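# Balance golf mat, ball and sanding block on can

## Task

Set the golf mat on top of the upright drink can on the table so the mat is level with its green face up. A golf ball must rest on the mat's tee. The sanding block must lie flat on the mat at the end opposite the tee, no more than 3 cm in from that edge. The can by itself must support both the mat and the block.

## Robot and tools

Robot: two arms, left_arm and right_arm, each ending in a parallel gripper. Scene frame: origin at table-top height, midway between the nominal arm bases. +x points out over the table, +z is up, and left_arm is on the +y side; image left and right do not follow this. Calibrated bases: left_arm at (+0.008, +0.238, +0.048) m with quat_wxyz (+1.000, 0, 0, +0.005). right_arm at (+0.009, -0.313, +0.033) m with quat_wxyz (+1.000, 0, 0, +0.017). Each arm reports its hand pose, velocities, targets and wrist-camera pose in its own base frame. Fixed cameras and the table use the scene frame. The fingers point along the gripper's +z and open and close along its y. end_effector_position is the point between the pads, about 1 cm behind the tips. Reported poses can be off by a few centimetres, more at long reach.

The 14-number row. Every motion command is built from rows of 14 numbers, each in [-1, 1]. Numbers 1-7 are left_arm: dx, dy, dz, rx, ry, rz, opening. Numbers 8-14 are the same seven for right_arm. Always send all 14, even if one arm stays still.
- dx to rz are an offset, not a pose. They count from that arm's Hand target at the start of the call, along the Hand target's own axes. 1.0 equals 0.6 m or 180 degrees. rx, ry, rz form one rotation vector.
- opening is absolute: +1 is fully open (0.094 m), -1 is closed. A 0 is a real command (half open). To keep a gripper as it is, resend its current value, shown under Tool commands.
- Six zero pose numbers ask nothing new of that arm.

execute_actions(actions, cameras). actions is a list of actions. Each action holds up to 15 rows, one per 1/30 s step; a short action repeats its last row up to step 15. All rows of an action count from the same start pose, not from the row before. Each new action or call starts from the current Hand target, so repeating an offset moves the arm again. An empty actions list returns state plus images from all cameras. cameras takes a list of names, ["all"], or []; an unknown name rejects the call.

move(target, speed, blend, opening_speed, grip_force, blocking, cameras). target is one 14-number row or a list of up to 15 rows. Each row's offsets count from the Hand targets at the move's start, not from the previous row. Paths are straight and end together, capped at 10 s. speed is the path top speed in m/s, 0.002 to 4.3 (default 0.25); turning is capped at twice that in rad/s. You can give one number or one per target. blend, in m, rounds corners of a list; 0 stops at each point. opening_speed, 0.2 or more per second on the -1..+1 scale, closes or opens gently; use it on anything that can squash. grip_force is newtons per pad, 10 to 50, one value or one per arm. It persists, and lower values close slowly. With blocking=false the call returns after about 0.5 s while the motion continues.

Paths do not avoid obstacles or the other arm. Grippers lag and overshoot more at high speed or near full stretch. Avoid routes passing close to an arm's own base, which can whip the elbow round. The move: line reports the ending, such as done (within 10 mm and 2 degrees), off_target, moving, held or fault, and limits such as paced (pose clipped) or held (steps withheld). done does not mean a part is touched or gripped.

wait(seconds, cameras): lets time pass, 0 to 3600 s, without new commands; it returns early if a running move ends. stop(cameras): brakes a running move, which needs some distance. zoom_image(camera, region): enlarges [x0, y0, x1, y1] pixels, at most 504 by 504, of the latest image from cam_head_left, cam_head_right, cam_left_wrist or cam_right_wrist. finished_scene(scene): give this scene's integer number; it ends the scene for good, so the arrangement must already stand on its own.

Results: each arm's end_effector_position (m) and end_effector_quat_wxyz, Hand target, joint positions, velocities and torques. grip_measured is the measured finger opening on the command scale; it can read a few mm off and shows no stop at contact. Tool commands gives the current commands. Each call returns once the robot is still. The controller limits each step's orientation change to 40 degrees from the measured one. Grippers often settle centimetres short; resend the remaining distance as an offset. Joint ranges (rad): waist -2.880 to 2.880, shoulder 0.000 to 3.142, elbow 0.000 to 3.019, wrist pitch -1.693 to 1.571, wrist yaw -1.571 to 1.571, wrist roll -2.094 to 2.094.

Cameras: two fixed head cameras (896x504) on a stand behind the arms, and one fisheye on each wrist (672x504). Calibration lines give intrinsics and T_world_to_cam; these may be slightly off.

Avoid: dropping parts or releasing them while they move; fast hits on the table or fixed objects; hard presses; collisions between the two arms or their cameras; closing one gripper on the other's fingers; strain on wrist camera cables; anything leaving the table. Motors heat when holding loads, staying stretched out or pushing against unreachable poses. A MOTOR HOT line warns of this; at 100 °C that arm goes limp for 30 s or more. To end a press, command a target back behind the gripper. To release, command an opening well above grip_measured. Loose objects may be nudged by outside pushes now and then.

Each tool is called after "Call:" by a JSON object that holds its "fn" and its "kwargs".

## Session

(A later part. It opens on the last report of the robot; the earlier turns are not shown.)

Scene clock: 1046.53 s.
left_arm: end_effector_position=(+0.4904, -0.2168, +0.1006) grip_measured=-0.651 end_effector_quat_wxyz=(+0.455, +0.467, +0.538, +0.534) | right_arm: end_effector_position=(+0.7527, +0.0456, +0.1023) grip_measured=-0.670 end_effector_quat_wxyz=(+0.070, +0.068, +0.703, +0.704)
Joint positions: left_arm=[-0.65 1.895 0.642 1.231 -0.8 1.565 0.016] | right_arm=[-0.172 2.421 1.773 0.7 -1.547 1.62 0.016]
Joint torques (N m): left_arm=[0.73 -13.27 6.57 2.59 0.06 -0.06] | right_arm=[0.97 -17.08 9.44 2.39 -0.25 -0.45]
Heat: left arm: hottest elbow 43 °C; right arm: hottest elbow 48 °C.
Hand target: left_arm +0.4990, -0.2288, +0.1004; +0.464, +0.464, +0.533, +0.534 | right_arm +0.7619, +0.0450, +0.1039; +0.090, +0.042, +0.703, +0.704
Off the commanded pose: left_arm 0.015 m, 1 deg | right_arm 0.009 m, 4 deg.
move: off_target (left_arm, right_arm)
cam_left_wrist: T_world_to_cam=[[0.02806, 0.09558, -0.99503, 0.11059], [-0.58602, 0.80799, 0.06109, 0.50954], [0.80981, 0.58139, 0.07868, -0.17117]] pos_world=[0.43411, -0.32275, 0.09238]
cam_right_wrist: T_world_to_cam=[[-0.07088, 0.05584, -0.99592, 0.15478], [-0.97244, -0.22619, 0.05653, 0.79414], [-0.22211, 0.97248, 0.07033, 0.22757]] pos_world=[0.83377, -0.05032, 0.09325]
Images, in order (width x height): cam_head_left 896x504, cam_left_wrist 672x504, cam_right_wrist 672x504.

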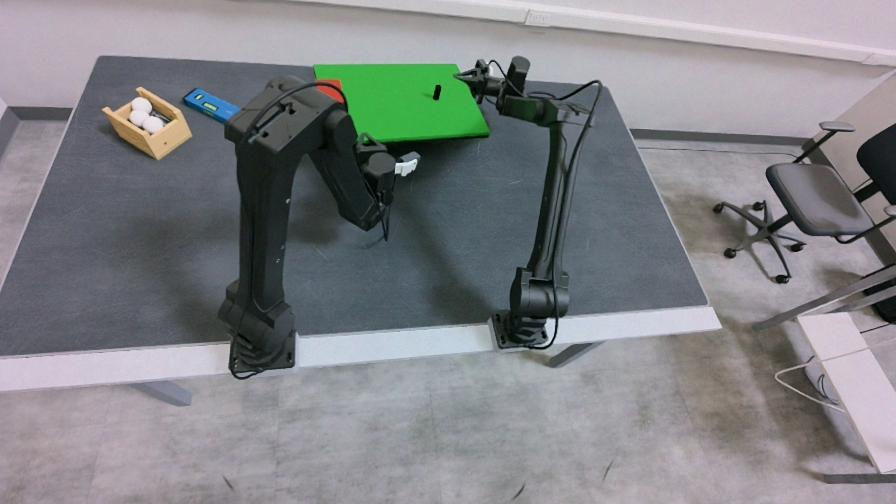

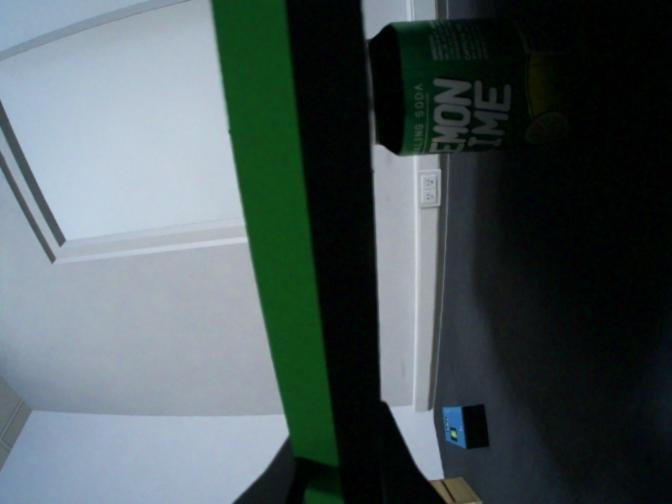

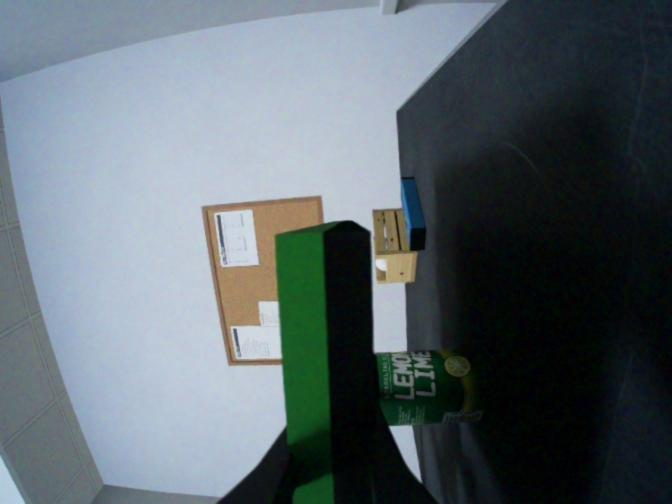

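Call:
{"fn": "move", "kwargs": {"target": [0,0,0,0,0,0,0.2,0,0,0,0,0,0,-0.85], "opening_speed": 0.3, "cameras": ["cam_left_wrist","cam_right_wrist"]}}

Scene clock: 1050.97 s.
left_arm: end_effector_position=(+0.4932, -0.2191, +0.1016) grip_measured=+0.197 end_effector_quat_wxyz=(+0.458, +0.465, +0.538, +0.534) | right_arm: end_effector_position=(+0.7517, +0.0461, +0.1015) grip_measured=-0.670 end_effector_quat_wxyz=(+0.069, +0.065, +0.704, +0.704)
Joint positions: left_arm=[-0.651 1.9 0.652 1.232 -0.8 1.565 0.056] | right_arm=[-0.171 2.422 1.773 0.7 -1.553 1.616 0.016]
Joint torques (N m): left_arm=[0.73 -13.8 6 2.5 0.07 -0.08] | right_arm=[1.85 -17.14 9.55 2.14 -0.07 -0.41]
Heat: left arm: hottest elbow 43 °C; right arm: hottest elbow 48 °C.
Hand target: left_arm +0.4990, -0.2289, +0.1004; +0.464, +0.464, +0.533, +0.534 | right_arm +0.7618, +0.0451, +0.1037; +0.090, +0.042, +0.703, +0.704
Off the commanded pose: left_arm 0.011 m, 1 deg | right_arm 0.011 m, 4 deg.
move: done
cam_left_wrist: T_world_to_cam=[[0.03354, 0.09149, -0.99524, 0.10823], [-0.58598, 0.80848, 0.05457, 0.5138], [0.80963, 0.58137, 0.08072, -0.17226]] pos_world=[0.43691, -0.32516, 0.09358]
cam_right_wrist: T_world_to_cam=[[-0.06788, 0.0544, -0.99621, 0.15157], [-0.97122, -0.2321, 0.0535, 0.79298], [-0.22831, 0.97117, 0.06859, 0.2319]] pos_world=[0.83339, -0.0494, 0.09267]

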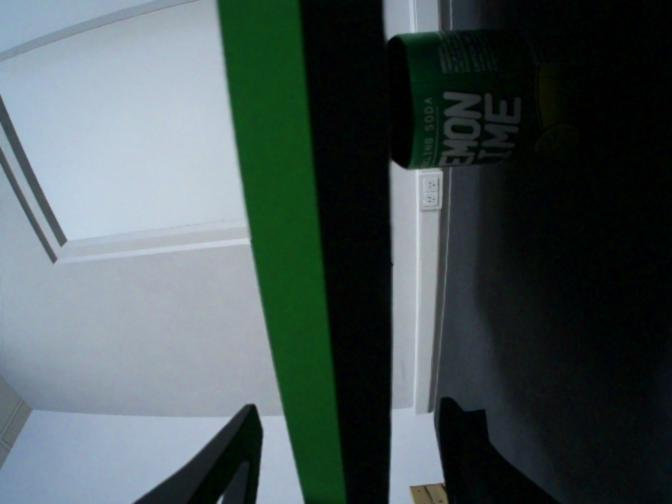

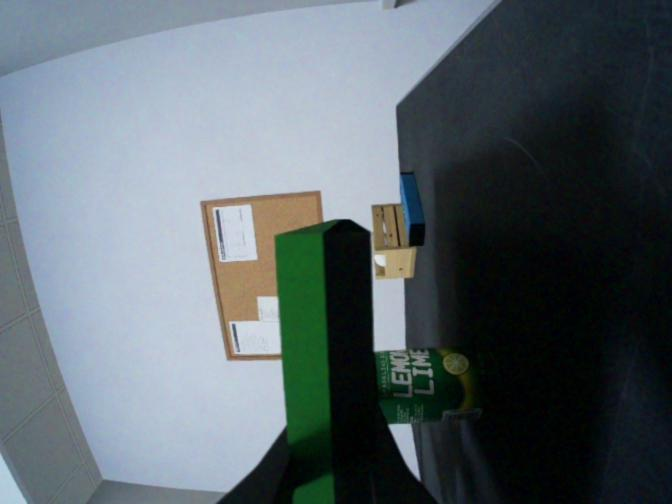

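Call:
{"fn": "move", "kwargs": {"target": [0,0,0,0,0,0,0.2,0,0,0,0,0,0,-0.4], "opening_speed": 0.2, "cameras": ["cam_left_wrist","cam_right_wrist"]}}

Call:
{"fn": "zoom_image", "kwargs": {"camera": "cam_right_wrist", "region": [240, 200, 520, 504]}}

Scene clock: 1054.50 s.
left_arm: end_effector_position=(+0.4932, -0.2191, +0.1016) grip_measured=+0.198 end_effector_quat_wxyz=(+0.458, +0.465, +0.538, +0.534) | right_arm: end_effector_position=(+0.7516, +0.0461, +0.0979) grip_measured=-0.403 end_effector_quat_wxyz=(+0.073, +0.061, +0.704, +0.704)
Joint positions: left_arm=[-0.651 1.9 0.652 1.232 -0.8 1.565 0.056] | right_arm=[-0.171 2.427 1.773 0.7 -1.553 1.599 0.028]
Joint torques (N m): left_arm=[0.79 -13.63 5.83 2.52 0.07 -0.09] | right_arm=[1.61 -17.55 9.5 2.04 -0.07 -0.28]
Heat: left arm: hottest elbow 43 °C; right arm: hottest elbow 48 °C.
Hand target: left_arm +0.4990, -0.2289, +0.1004; +0.464, +0.464, +0.533, +0.534 | right_arm +0.7618, +0.0451, +0.1039; +0.090, +0.042, +0.703, +0.704
Off the commanded pose: left_arm 0.011 m, 1 deg | right_arm 0.012 m, 3 deg.
move: done
cam_left_wrist: T_world_to_cam=[[0.03354, 0.09149, -0.99524, 0.10823], [-0.58598, 0.80848, 0.05457, 0.5138], [0.80963, 0.58137, 0.08072, -0.17226]] pos_world=[0.43691, -0.32516, 0.09358]
cam_right_wrist: T_world_to_cam=[[-0.05668, 0.05221, -0.99703, 0.13985], [-0.97177, -0.23197, 0.0431, 0.79441], [-0.22903, 0.97132, 0.06388, 0.23306]] pos_world=[0.83329, -0.0494, 0.09031]

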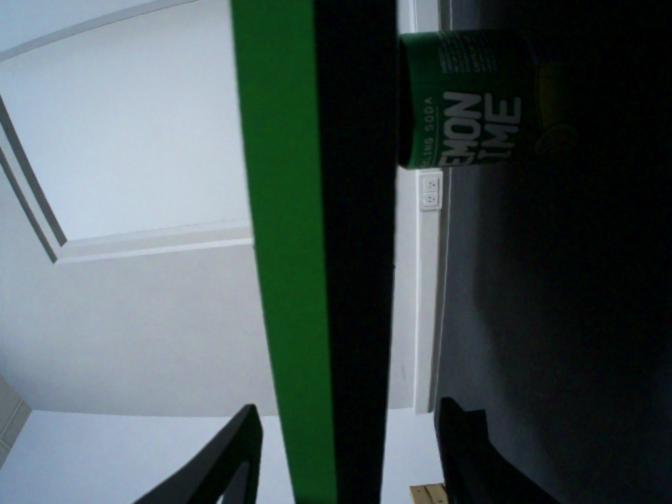

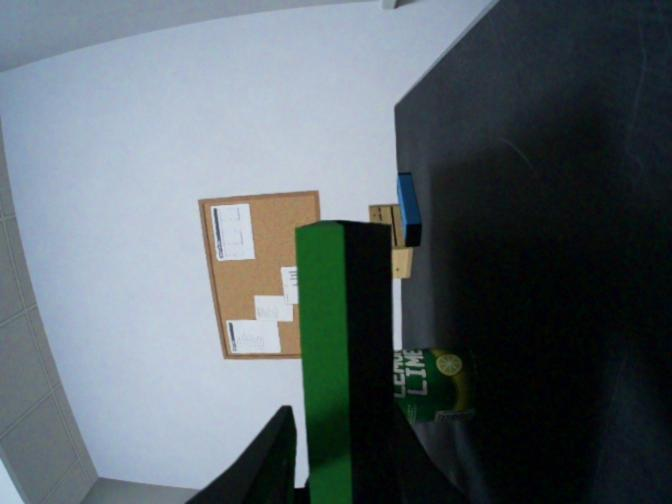

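Scaled by 1.658 from the camera's image (finer frame: 960x720).

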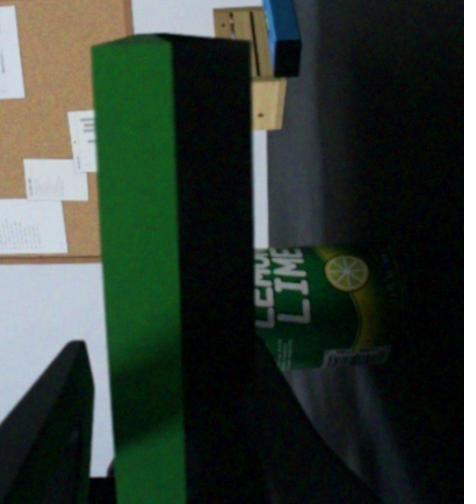

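Call:
{"fn": "execute_actions", "kwargs": {"actions": []}}

Call:
{"fn": "zoom_image", "kwargs": {"camera": "cam_head_right", "region": [280, 40, 540, 190]}}

Scene clock: 1068.40 s.
left_arm: end_effector_position=(+0.4932, -0.2191, +0.1016) grip_measured=+0.198 end_effector_quat_wxyz=(+0.458, +0.465, +0.538, +0.534) | right_arm: end_effector_position=(+0.7516, +0.0461, +0.0979) grip_measured=-0.402 end_effector_quat_wxyz=(+0.073, +0.061, +0.704, +0.704)
Joint positions: left_arm=[-0.651 1.9 0.652 1.232 -0.8 1.565 0.056] | right_arm=[-0.171 2.427 1.773 0.7 -1.553 1.599 0.028]
Joint velocities: within noise
Joint torques (N m): left_arm=[0.85 -13.74 5.98 2.55 0.06 -0.06] | right_arm=[1.03 -17.26 9.48 2.04 -0.09 -0.32]
Heat: left arm: hottest elbow 43 °C; right arm: hottest elbow 48 °C.
Hand target: left_arm +0.4990, -0.2289, +0.1004; +0.464, +0.464, +0.533, +0.534 | right_arm +0.7618, +0.0451, +0.1039; +0.090, +0.042, +0.703, +0.704
Tool commands: left_gripper/opening=+0.2 right_gripper/opening=-0.4
Off the commanded pose: left_arm 0.011 m, 1 deg | right_arm 0.012 m, 3 deg.
camera_calibration:
cam_left_wrist: T_world_to_cam=[[0.03354, 0.09149, -0.99524, 0.10823], [-0.58598, 0.80848, 0.05457, 0.5138], [0.80963, 0.58137, 0.08072, -0.17226]] pos_world=[0.43691, -0.32516, 0.09358]
cam_right_wrist: T_world_to_cam=[[-0.05634, 0.05209, -0.99705, 0.13956], [-0.97179, -0.23194, 0.0428, 0.79445], [-0.22903, 0.97133, 0.06369, 0.23308]] pos_world=[0.83328, -0.0494, 0.09031]

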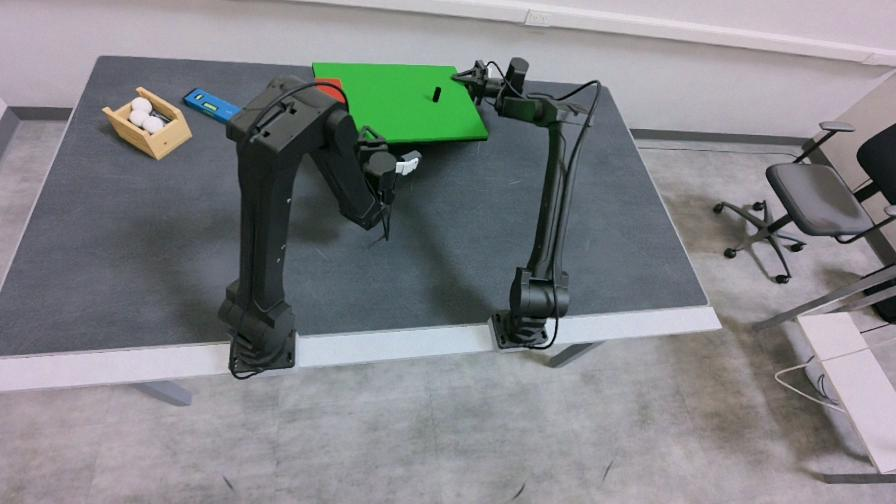

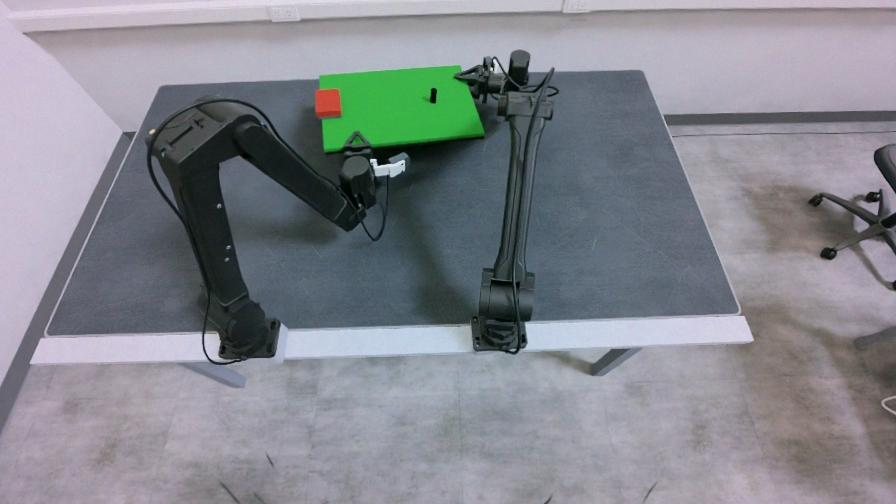

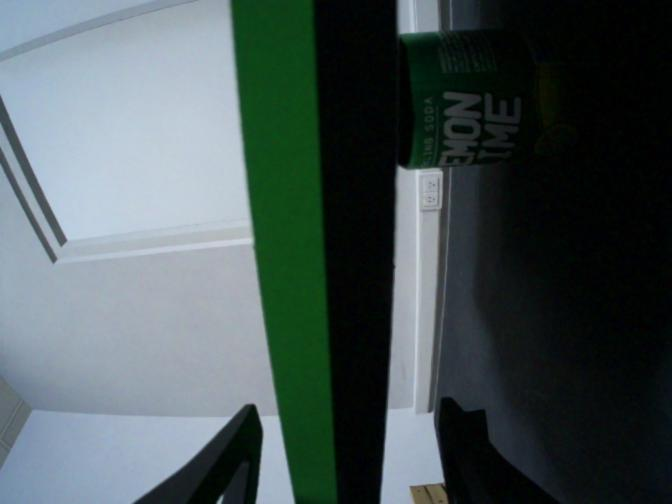

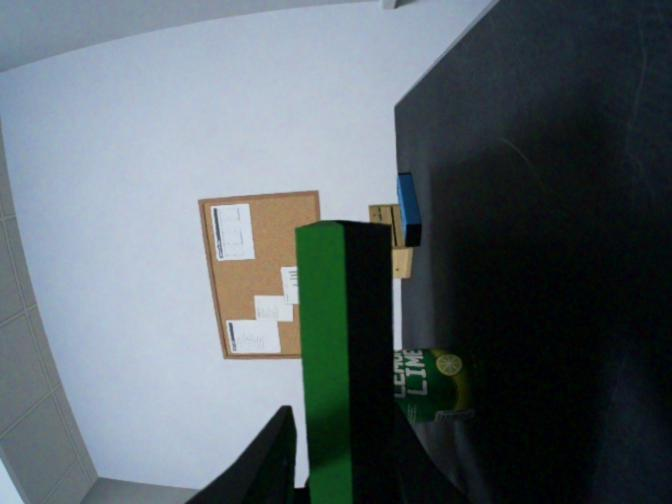

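Scaled by 1.938.

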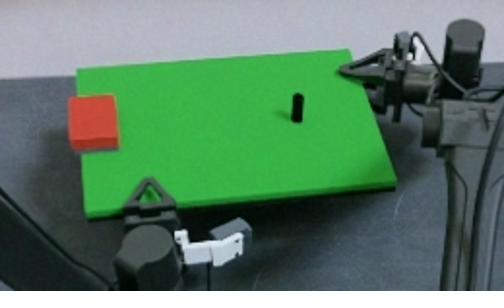

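Call:
{"fn": "move", "kwargs": {"target": [0,0,0,0,0,0,0.2,0,0,0,0,0,0,-0.3], "opening_speed": 0.2, "cameras": ["cam_left_wrist","cam_right_wrist"]}}

Call:
{"fn": "zoom_image", "kwargs": {"camera": "cam_right_wrist", "region": [240, 200, 520, 504]}}

Scene clock: 1070.97 s.
left_arm: end_effector_position=(+0.4932, -0.2191, +0.1016) grip_measured=+0.198 end_effector_quat_wxyz=(+0.458, +0.465, +0.538, +0.534) | right_arm: end_effector_position=(+0.7516, +0.0461, +0.0979) grip_measured=-0.303 end_effector_quat_wxyz=(+0.073, +0.061, +0.704, +0.704)
Joint positions: left_arm=[-0.651 1.9 0.652 1.232 -0.8 1.565 0.056] | right_arm=[-0.171 2.427 1.773 0.7 -1.553 1.599 0.033]
Joint torques (N m): left_arm=[1.08 -13.92 6.01 2.55 0.08 -0.07] | right_arm=[1.55 -17.14 9.57 2.02 -0.01 -0.29]
Heat: left arm: hottest elbow 43 °C; right arm: hottest elbow 48 °C.
Hand target: left_arm +0.4990, -0.2289, +0.1004; +0.464, +0.464, +0.533, +0.534 | right_arm +0.7618, +0.0451, +0.1039; +0.090, +0.042, +0.703, +0.704
Off the commanded pose: left_arm 0.011 m, 1 deg | right_arm 0.012 m, 3 deg.
move: done
cam_left_wrist: T_world_to_cam=[[0.03354, 0.09149, -0.99524, 0.10823], [-0.58598, 0.80848, 0.05457, 0.5138], [0.80963, 0.58137, 0.08072, -0.17226]] pos_world=[0.43691, -0.32516, 0.09358]
cam_right_wrist: T_world_to_cam=[[-0.05634, 0.05209, -0.99705, 0.13956], [-0.97179, -0.23194, 0.0428, 0.79445], [-0.22903, 0.97133, 0.06369, 0.23308]] pos_world=[0.83328, -0.0494, 0.09031]

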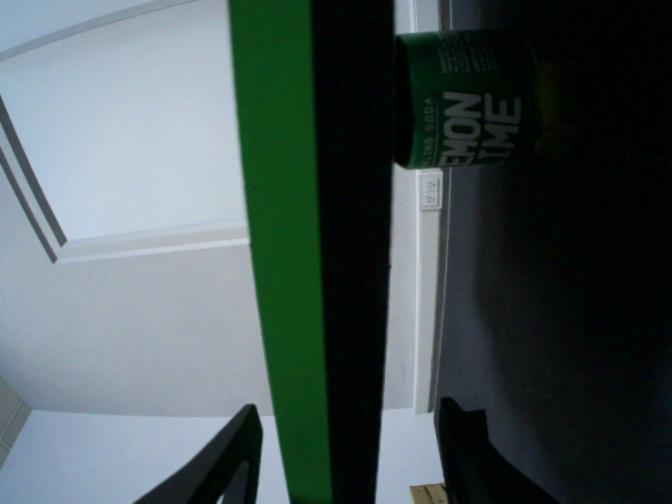

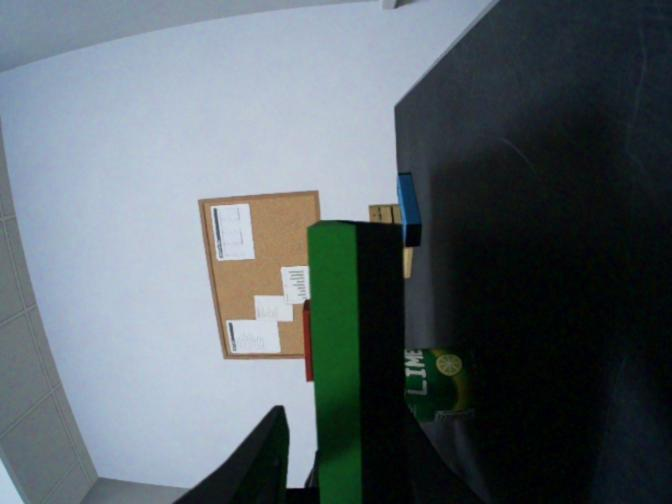

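Scaled by 1.658 from the camera's image (finer frame: 960x720).

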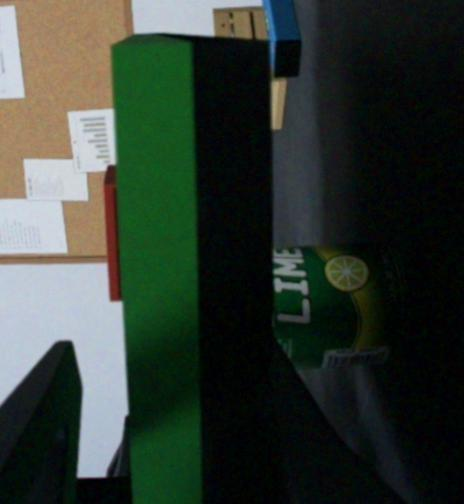

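Call:
{"fn": "zoom_image", "kwargs": {"camera": "cam_left_wrist", "region": [360, 0, 640, 200]}}

Call:
{"fn": "zoom_image", "kwargs": {"camera": "cam_right_wrist", "region": [380, 320, 560, 460]}}

Scaled by 1.800 from the camera's image (finer frame: 960x720).

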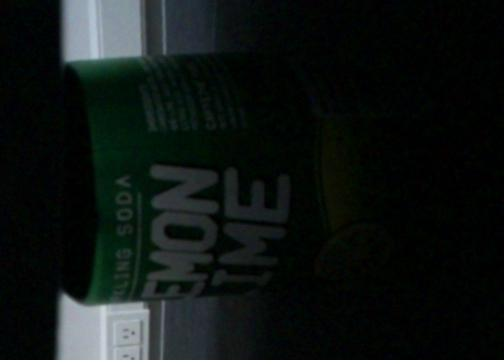

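Scaled by 2.800 from the camera's image (finer frame: 960x720).

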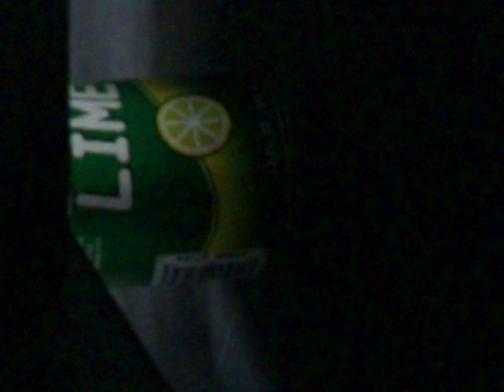

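Call:
{"fn": "move", "kwargs": {"target": [0,0,0,0,0,0,0.2,0,0,0,0,0,0,-0.85], "opening_speed": 0.25}}

Call:
{"fn": "move", "kwargs": {"target": [0,0,0,0,0,0,-0.85,0,0,0,0,0,0,-0.85], "opening_speed": 0.4, "cameras": ["cam_left_wrist","cam_right_wrist"]}}

Scene clock: 1101.07 s.
left_arm: end_effector_position=(+0.4932, -0.2191, +0.1016) grip_measured=+0.198 end_effector_quat_wxyz=(+0.458, +0.465, +0.538, +0.534) | right_arm: end_effector_position=(+0.7516, +0.0461, +0.0979) grip_measured=-0.665 end_effector_quat_wxyz=(+0.073, +0.061, +0.704, +0.704)
Joint positions: left_arm=[-0.651 1.9 0.652 1.232 -0.8 1.565 0.056] | right_arm=[-0.171 2.427 1.773 0.7 -1.553 1.599 0.016]
Joint torques (N m): left_arm=[0.97 -14.04 5.97 2.51 0.1 -0.09] | right_arm=[0.91 -17.55 9.52 1.85 -0.11 -0.31]
Heat: left arm: hottest elbow 43 °C; right arm: hottest elbow 49 °C.
Hand target: left_arm +0.4990, -0.2289, +0.1004; +0.464, +0.464, +0.533, +0.534 | right_arm +0.7618, +0.0451, +0.1039; +0.090, +0.042, +0.703, +0.704
Off the commanded pose: left_arm 0.011 m, 1 deg | right_arm 0.012 m, 3 deg.
move: done

Scene clock: 1103.90 s.
left_arm: end_effector_position=(+0.4932, -0.2192, +0.1007) grip_measured=-0.642 end_effector_quat_wxyz=(+0.455, +0.468, +0.536, +0.536) | right_arm: end_effector_position=(+0.7516, +0.0461, +0.0979) grip_measured=-0.665 end_effector_quat_wxyz=(+0.073, +0.061, +0.704, +0.704)
Joint positions: left_arm=[-0.651 1.902 0.652 1.232 -0.799 1.573 0.017] | right_arm=[-0.171 2.427 1.773 0.7 -1.553 1.599 0.016]
Joint torques (N m): left_arm=[0.91 -13.8 5.94 2.54 0.05 -0.14] | right_arm=[1.38 -17.67 9.47 2.04 -0.05 -0.27]
Heat: left arm: hottest elbow 43 °C; right arm: hottest elbow 49 °C.
Hand target: left_arm +0.4990, -0.2290, +0.1004; +0.464, +0.464, +0.533, +0.534 | right_arm +0.7618, +0.0451, +0.1039; +0.090, +0.042, +0.703, +0.704
Off the commanded pose: left_arm 0.011 m, 1 deg | right_arm 0.012 m, 3 deg.
move: done
cam_left_wrist: T_world_to_cam=[[0.03091, 0.10047, -0.99446, 0.11043], [-0.58547, 0.8082, 0.06346, 0.51263], [0.8101, 0.58027, 0.0838, -0.17294]] pos_world=[0.43681, -0.32505, 0.09178]
cam_right_wrist: T_world_to_cam=[[-0.05668, 0.05221, -0.99703, 0.13985], [-0.97177, -0.23197, 0.0431, 0.79441], [-0.22903, 0.97132, 0.06388, 0.23306]] pos_world=[0.83329, -0.0494, 0.09031]

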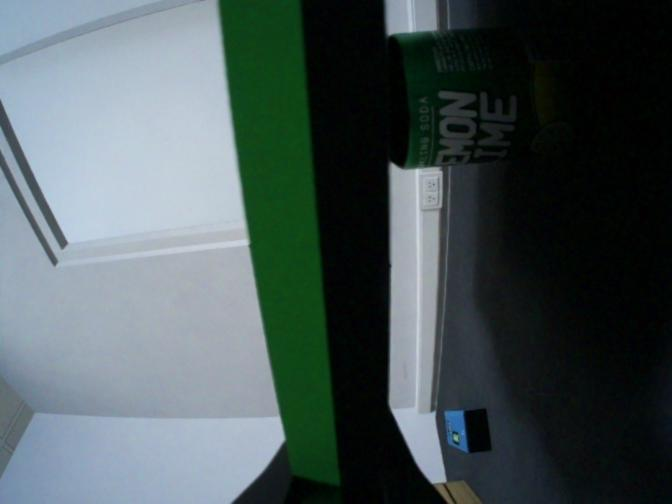

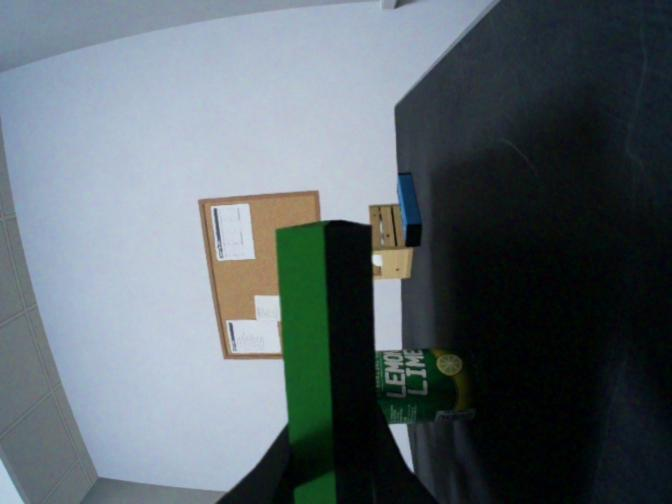

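Call:
{"fn": "move", "kwargs": {"target": [0,0.06,0,0,0,0,-0.85,-0.0088,0.1297,0.001,0,0,0,-0.85], "speed": 0.05, "cameras": ["cam_left_wrist","cam_right_wrist"]}}

Scene clock: 1106.83 s.
left_arm: end_effector_position=(+0.4939, -0.2197, +0.1147) grip_measured=-0.644 end_effector_quat_wxyz=(+0.451, +0.472, +0.541, +0.530) | right_arm: end_effector_position=(+0.7520, +0.0460, +0.1165) grip_measured=-0.668 end_effector_quat_wxyz=(+0.060, +0.073, +0.703, +0.705)
Joint positions: left_arm=[-0.651 1.838 0.652 1.14 -0.799 1.55 0.017] | right_arm=[-0.171 2.4 1.773 0.687 -1.554 1.648 0.016]
Joint torques (N m): left_arm=[1.14 -18.02 5.94 1.78 0.01 0.09] | right_arm=[1.67 -23.88 9.1 1.29 -0.04 0.06]
Heat: left arm: hottest elbow 43 °C; right arm: hottest elbow 49 °C.
Hand target: left_arm +0.4990, -0.2290, +0.1363; +0.464, +0.464, +0.533, +0.534 | right_arm +0.7618, +0.0451, +0.1817; +0.090, +0.042, +0.703, +0.704
Off the commanded pose: left_arm 0.024 m, 2 deg | right_arm 0.066 m, 5 deg.
move: off_target (left_arm, right_arm)
cam_left_wrist: T_world_to_cam=[[0.01122, 0.09581, -0.99534, 0.13314], [-0.58452, 0.80825, 0.07121, 0.51124], [0.8113, 0.581, 0.06507, -0.17265]] pos_world=[0.43741, -0.32565, 0.10735]
cam_right_wrist: T_world_to_cam=[[-0.08999, 0.05868, -0.99421, 0.18279], [-0.96955, -0.23346, 0.07398, 0.78891], [-0.22776, 0.97059, 0.0779, 0.2295]] pos_world=[0.83361, -0.0493, 0.10549]

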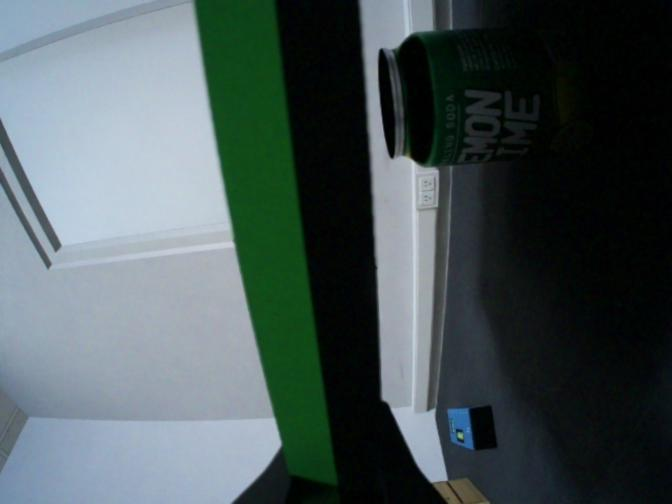

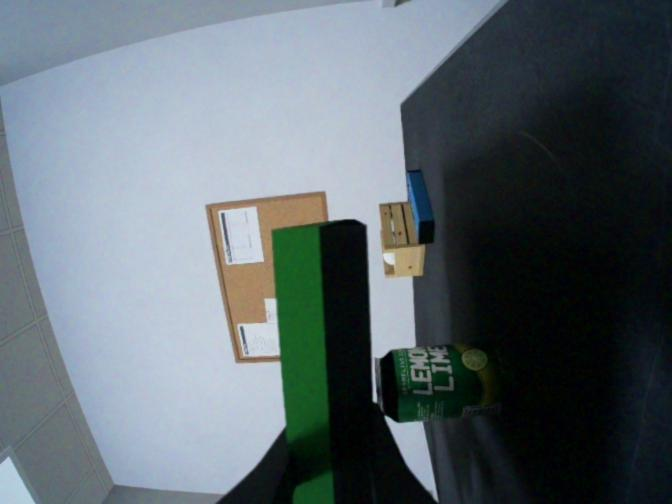

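Call:
{"fn": "move", "kwargs": {"target": [0.072,0,-0.007,0,0,0,-0.85,0.027,0.0015,0.045,0,0,0,-0.85], "speed": 0.05, "cameras": ["cam_left_wrist","cam_right_wrist"]}}

Scene clock: 1110.43 s.
left_arm: end_effector_position=(+0.4887, -0.1906, +0.1179) grip_measured=-0.644 end_effector_quat_wxyz=(+0.453, +0.477, +0.541, +0.525) | right_arm: end_effector_position=(+0.7474, +0.0742, +0.1214) grip_measured=-0.669 end_effector_quat_wxyz=(+0.055, +0.074, +0.702, +0.706)
Joint positions: left_arm=[-0.594 1.791 0.588 1.15 -0.73 1.546 0.017] | right_arm=[-0.134 2.373 1.735 0.687 -1.521 1.648 0.016]
Joint torques (N m): left_arm=[1.85 -17.14 3.93 3.33 0.11 0.13] | right_arm=[1.08 -24.18 7.39 1.8 0.14 -0.18]
Heat: left arm: hottest elbow 43 °C; right arm: hottest elbow 49 °C.
Hand target: left_arm +0.4888, -0.1868, +0.1366; +0.464, +0.464, +0.533, +0.534 | right_arm +0.7509, +0.0746, +0.1819; +0.090, +0.042, +0.703, +0.704
Off the commanded pose: left_arm 0.019 m, 2 deg | right_arm 0.060 m, 6 deg.
move: off_target (left_arm, right_arm)
cam_left_wrist: T_world_to_cam=[[0.00553, 0.09234, -0.99571, 0.1358], [-0.57369, 0.81586, 0.07247, 0.48048], [0.81905, 0.57083, 0.05748, -0.19036]] pos_world=[0.43081, -0.29588, 0.11133]
cam_right_wrist: T_world_to_cam=[[-0.10012, 0.06145, -0.99308, 0.19279], [-0.96758, -0.23861, 0.08279, 0.78849], [-0.23187, 0.96917, 0.08335, 0.20315]] pos_world=[0.82933, -0.02059, 0.10925]

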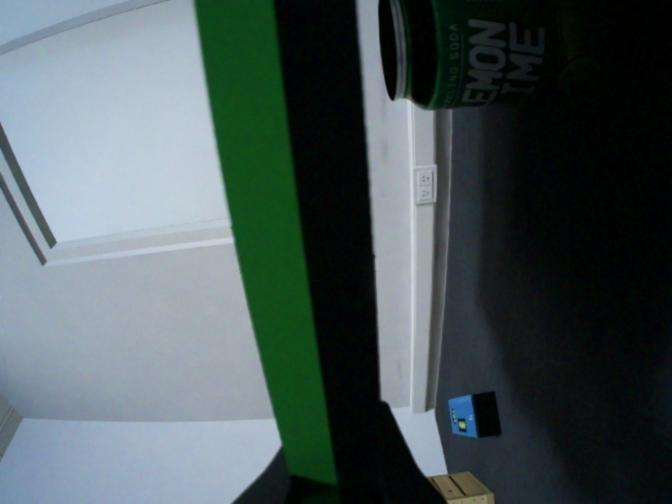

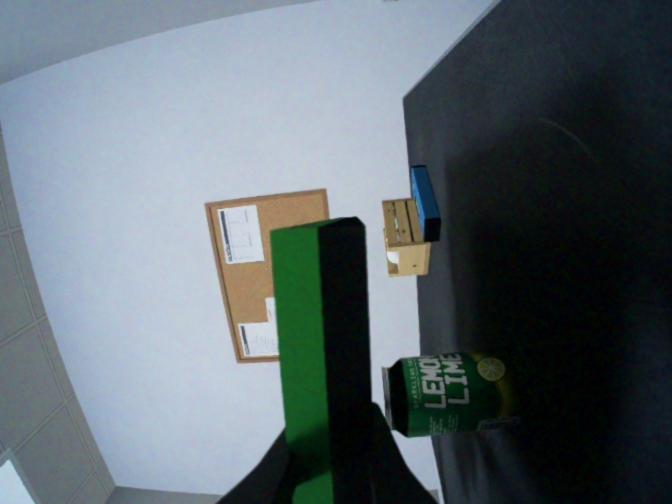

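Call:
{"fn": "execute_actions", "kwargs": {"actions": [], "cameras": ["all"]}}

Scene clock: 1116.07 s.
left_arm: end_effector_position=(+0.4887, -0.1906, +0.1179) grip_measured=-0.644 end_effector_quat_wxyz=(+0.453, +0.477, +0.541, +0.525) | right_arm: end_effector_position=(+0.7474, +0.0742, +0.1214) grip_measured=-0.669 end_effector_quat_wxyz=(+0.055, +0.074, +0.702, +0.706)
Joint positions: left_arm=[-0.594 1.791 0.588 1.15 -0.73 1.546 0.017] | right_arm=[-0.134 2.373 1.735 0.687 -1.521 1.648 0.016]
Joint velocities: within noise
Joint torques (N m): left_arm=[2.14 -17.26 3.95 3.32 0.11 0.11] | right_arm=[0.97 -23.71 7.28 2.03 0.18 -0.19]
Heat: left arm: hottest elbow 42 °C; right arm: hottest elbow 49 °C.
Hand target: left_arm +0.4888, -0.1868, +0.1366; +0.464, +0.464, +0.533, +0.534 | right_arm +0.7509, +0.0746, +0.1819; +0.090, +0.042, +0.703, +0.704
Tool commands: left_gripper/opening=-0.85 right_gripper/opening=-0.85
Off the commanded pose: left_arm 0.019 m, 2 deg | right_arm 0.060 m, 6 deg.
camera_calibration:
cam_left_wrist: T_world_to_cam=[[0.00553, 0.09234, -0.99571, 0.1358], [-0.57369, 0.81586, 0.07247, 0.48048], [0.81905, 0.57083, 0.05748, -0.19036]] pos_world=[0.43081, -0.29588, 0.11133]
cam_right_wrist: T_world_to_cam=[[-0.10012, 0.06145, -0.99308, 0.19279], [-0.96758, -0.23861, 0.08279, 0.78849], [-0.23187, 0.96917, 0.08335, 0.20315]] pos_world=[0.82933, -0.02059, 0.10925]

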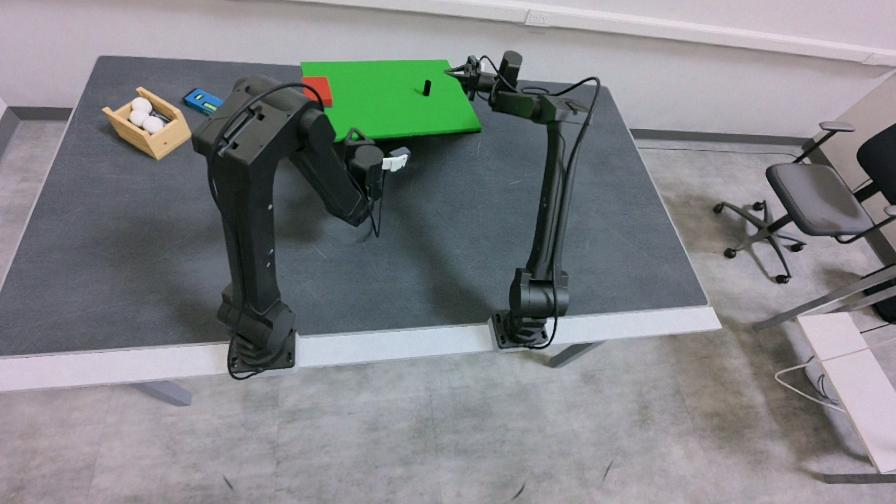

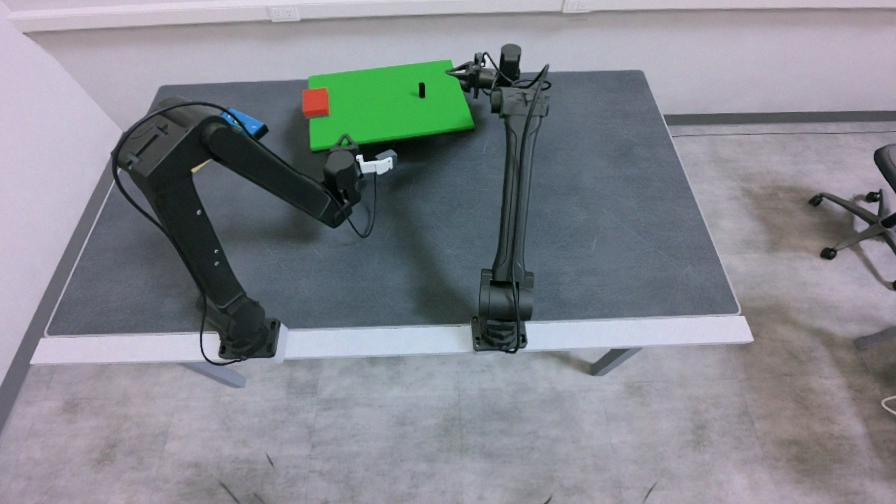

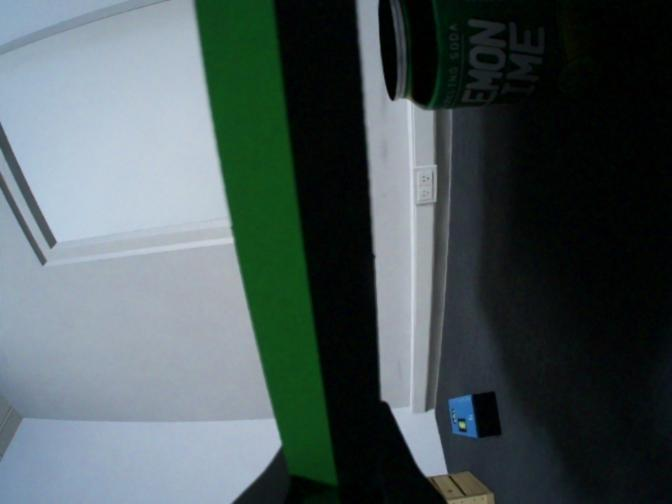

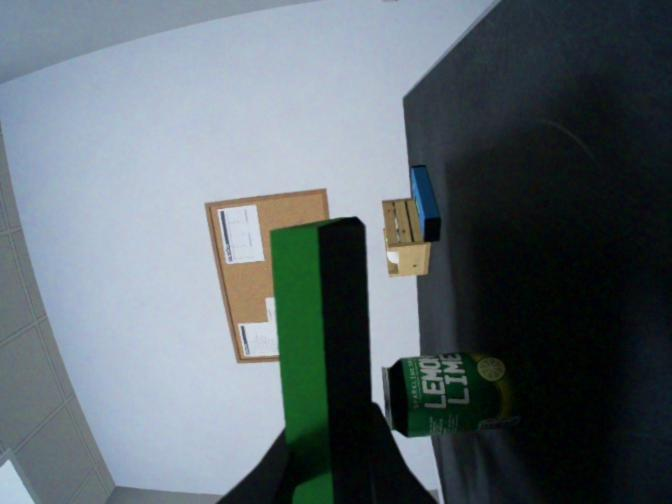

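Call:
{"fn": "move", "kwargs": {"target": [[0.0153,0,-0.0248,0,0,0,-0.85,0.0283,0.0019,0.0065,0,0,0,-0.85]], "speed": 0.03}}

Scene clock: 1121.07 s.
left_arm: end_effector_position=(+0.4747, -0.1810, +0.1190) grip_measured=-0.644 end_effector_quat_wxyz=(+0.453, +0.476, +0.541, +0.525) | right_arm: end_effector_position=(+0.7320, +0.0812, +0.1236) grip_measured=-0.670 end_effector_quat_wxyz=(+0.054, +0.076, +0.703, +0.705)
Joint positions: left_arm=[-0.594 1.765 0.541 1.173 -0.731 1.545 0.017] | right_arm=[-0.127 2.329 1.662 0.687 -1.513 1.622 0.016]
Joint torques (N m): left_arm=[1.55 -16.21 3.77 3.4 -0.18 0.11] | right_arm=[0.79 -21.71 7.24 2.28 0.05 -0.19]
Heat: left arm: hottest elbow 42 °C; right arm: hottest elbow 49 °C.
Hand target: left_arm +0.4728, -0.1798, +0.1366; +0.464, +0.464, +0.533, +0.534 | right_arm +0.7349, +0.0816, +0.1819; +0.090, +0.042, +0.703, +0.704
Off the commanded pose: left_arm 0.018 m, 2 deg | right_arm 0.058 m, 6 deg.
move: off_target (left_arm, right_arm)

Call:
{"fn": "move", "kwargs": {"target": [[0,-0.03,0,0,0,0,-0.85,0.0039,-0.0582,-0.0005,0,0,0,-0.85]], "speed": 0.03}}

Call:
{"fn": "wait", "kwargs": {"seconds": 0.2, "cameras": ["cam_left_wrist","cam_right_wrist"]}}

Scene clock: 1124.43 s.
left_arm: end_effector_position=(+0.4734, -0.1799, +0.1141) grip_measured=-0.644 end_effector_quat_wxyz=(+0.459, +0.469, +0.540, +0.527) | right_arm: end_effector_position=(+0.7310, +0.0816, +0.1221) grip_measured=-0.670 end_effector_quat_wxyz=(+0.060, +0.071, +0.703, +0.705)
Joint positions: left_arm=[-0.594 1.798 0.537 1.231 -0.733 1.55 0.017] | right_arm=[-0.127 2.329 1.657 0.687 -1.512 1.601 0.016]
Joint torques (N m): left_arm=[1.38 -13.51 3.85 3.73 -0.09 0.06] | right_arm=[2.14 -18.67 7.36 2.76 0.06 -0.34]
Heat: left arm: hottest elbow 42 °C; right arm: hottest elbow 49 °C.
Hand target: left_arm +0.4728, -0.1798, +0.1185; +0.464, +0.464, +0.533, +0.534 | right_arm +0.7349, +0.0815, +0.1469; +0.090, +0.042, +0.703, +0.704
Off the commanded pose: left_arm 0.005 m, 1 deg | right_arm 0.025 m, 5 deg.
move: off_target (right_arm)

Scene clock: 1124.63 s.
left_arm: end_effector_position=(+0.4735, -0.1799, +0.1142) grip_measured=-0.644 end_effector_quat_wxyz=(+0.459, +0.469, +0.539, +0.527) | right_arm: end_effector_position=(+0.7310, +0.0816, +0.1221) grip_measured=-0.670 end_effector_quat_wxyz=(+0.060, +0.071, +0.703, +0.705)
Joint positions: left_arm=[-0.594 1.798 0.537 1.231 -0.733 1.55 0.017] | right_arm=[-0.127 2.329 1.657 0.687 -1.512 1.601 0.016]
Joint torques (N m): left_arm=[1.14 -13.74 3.84 3.59 -0.11 0.06] | right_arm=[0.79 -19.08 7.25 2.91 0.02 -0.31]
Heat: left arm: hottest elbow 42 °C; right arm: hottest elbow 49 °C.
Hand target: left_arm +0.4728, -0.1798, +0.1186; +0.464, +0.464, +0.533, +0.534 | right_arm +0.7349, +0.0815, +0.1469; +0.090, +0.042, +0.703, +0.704
Tool commands: left_gripper/opening=-0.85 right_gripper/opening=-0.85
Off the commanded pose: left_arm 0.004 m, 1 deg | right_arm 0.025 m, 5 deg.
wait: 0.20 s; at rest by 0.17 s
cam_left_wrist: T_world_to_cam=[[0.02363, 0.08433, -0.99616, 0.12129], [-0.57726, 0.81469, 0.05528, 0.4667], [0.81622, 0.57373, 0.06793, -0.18313]] pos_world=[0.41601, -0.28537, 0.10747]
cam_right_wrist: T_world_to_cam=[[-0.08752, 0.05775, -0.99449, 0.18271], [-0.96902, -0.23639, 0.07155, 0.77657], [-0.23096, 0.96994, 0.07665, 0.1923]] pos_world=[0.81292, -0.01349, 0.1114]

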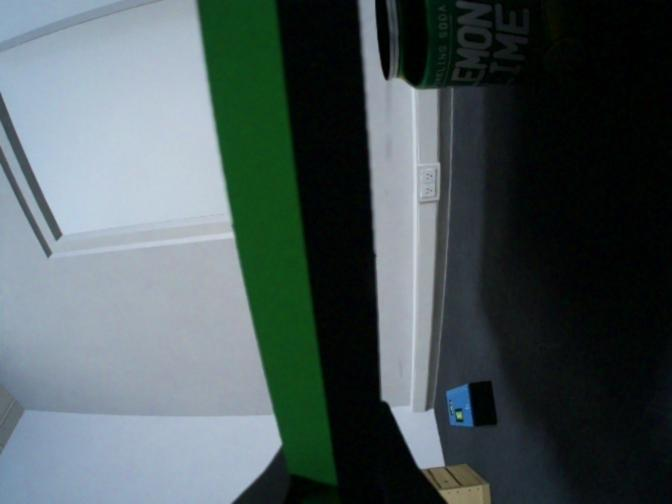

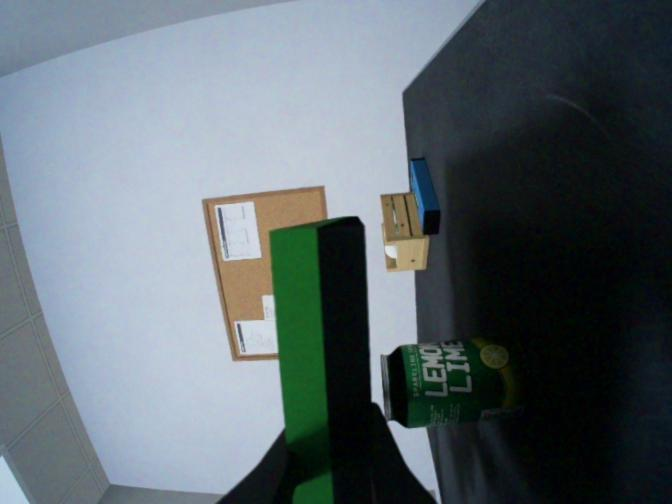

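Call:
{"fn": "move", "kwargs": {"target": [[0,-0.0142,0,0,0,0,-0.85,0.0027,-0.0402,-0.0003,0,0,0,-0.85]], "speed": 0.03}}

Scene clock: 1126.90 s.
left_arm: end_effector_position=(+0.4730, -0.1796, +0.1030) grip_measured=-0.644 end_effector_quat_wxyz=(+0.456, +0.472, +0.539, +0.527) | right_arm: end_effector_position=(+0.7306, +0.0819, +0.1081) grip_measured=-0.670 end_effector_quat_wxyz=(+0.061, +0.069, +0.704, +0.704)
Joint positions: left_arm=[-0.594 1.833 0.537 1.258 -0.733 1.552 0.017] | right_arm=[-0.126 2.35 1.657 0.69 -1.512 1.581 0.016]
Joint torques (N m): left_arm=[1.08 -13.63 3.67 3.7 -0.12 0.07] | right_arm=[1.38 -17.96 6.99 3.03 0.06 -0.46]
Heat: left arm: hottest elbow 42 °C; right arm: hottest elbow 49 °C.
Hand target: left_arm +0.4729, -0.1798, +0.1100; +0.464, +0.464, +0.533, +0.534 | right_arm +0.7350, +0.0816, +0.1228; +0.090, +0.042, +0.703, +0.704
Off the commanded pose: left_arm 0.007 m, 2 deg | right_arm 0.015 m, 5 deg.
move: off_target (right_arm)


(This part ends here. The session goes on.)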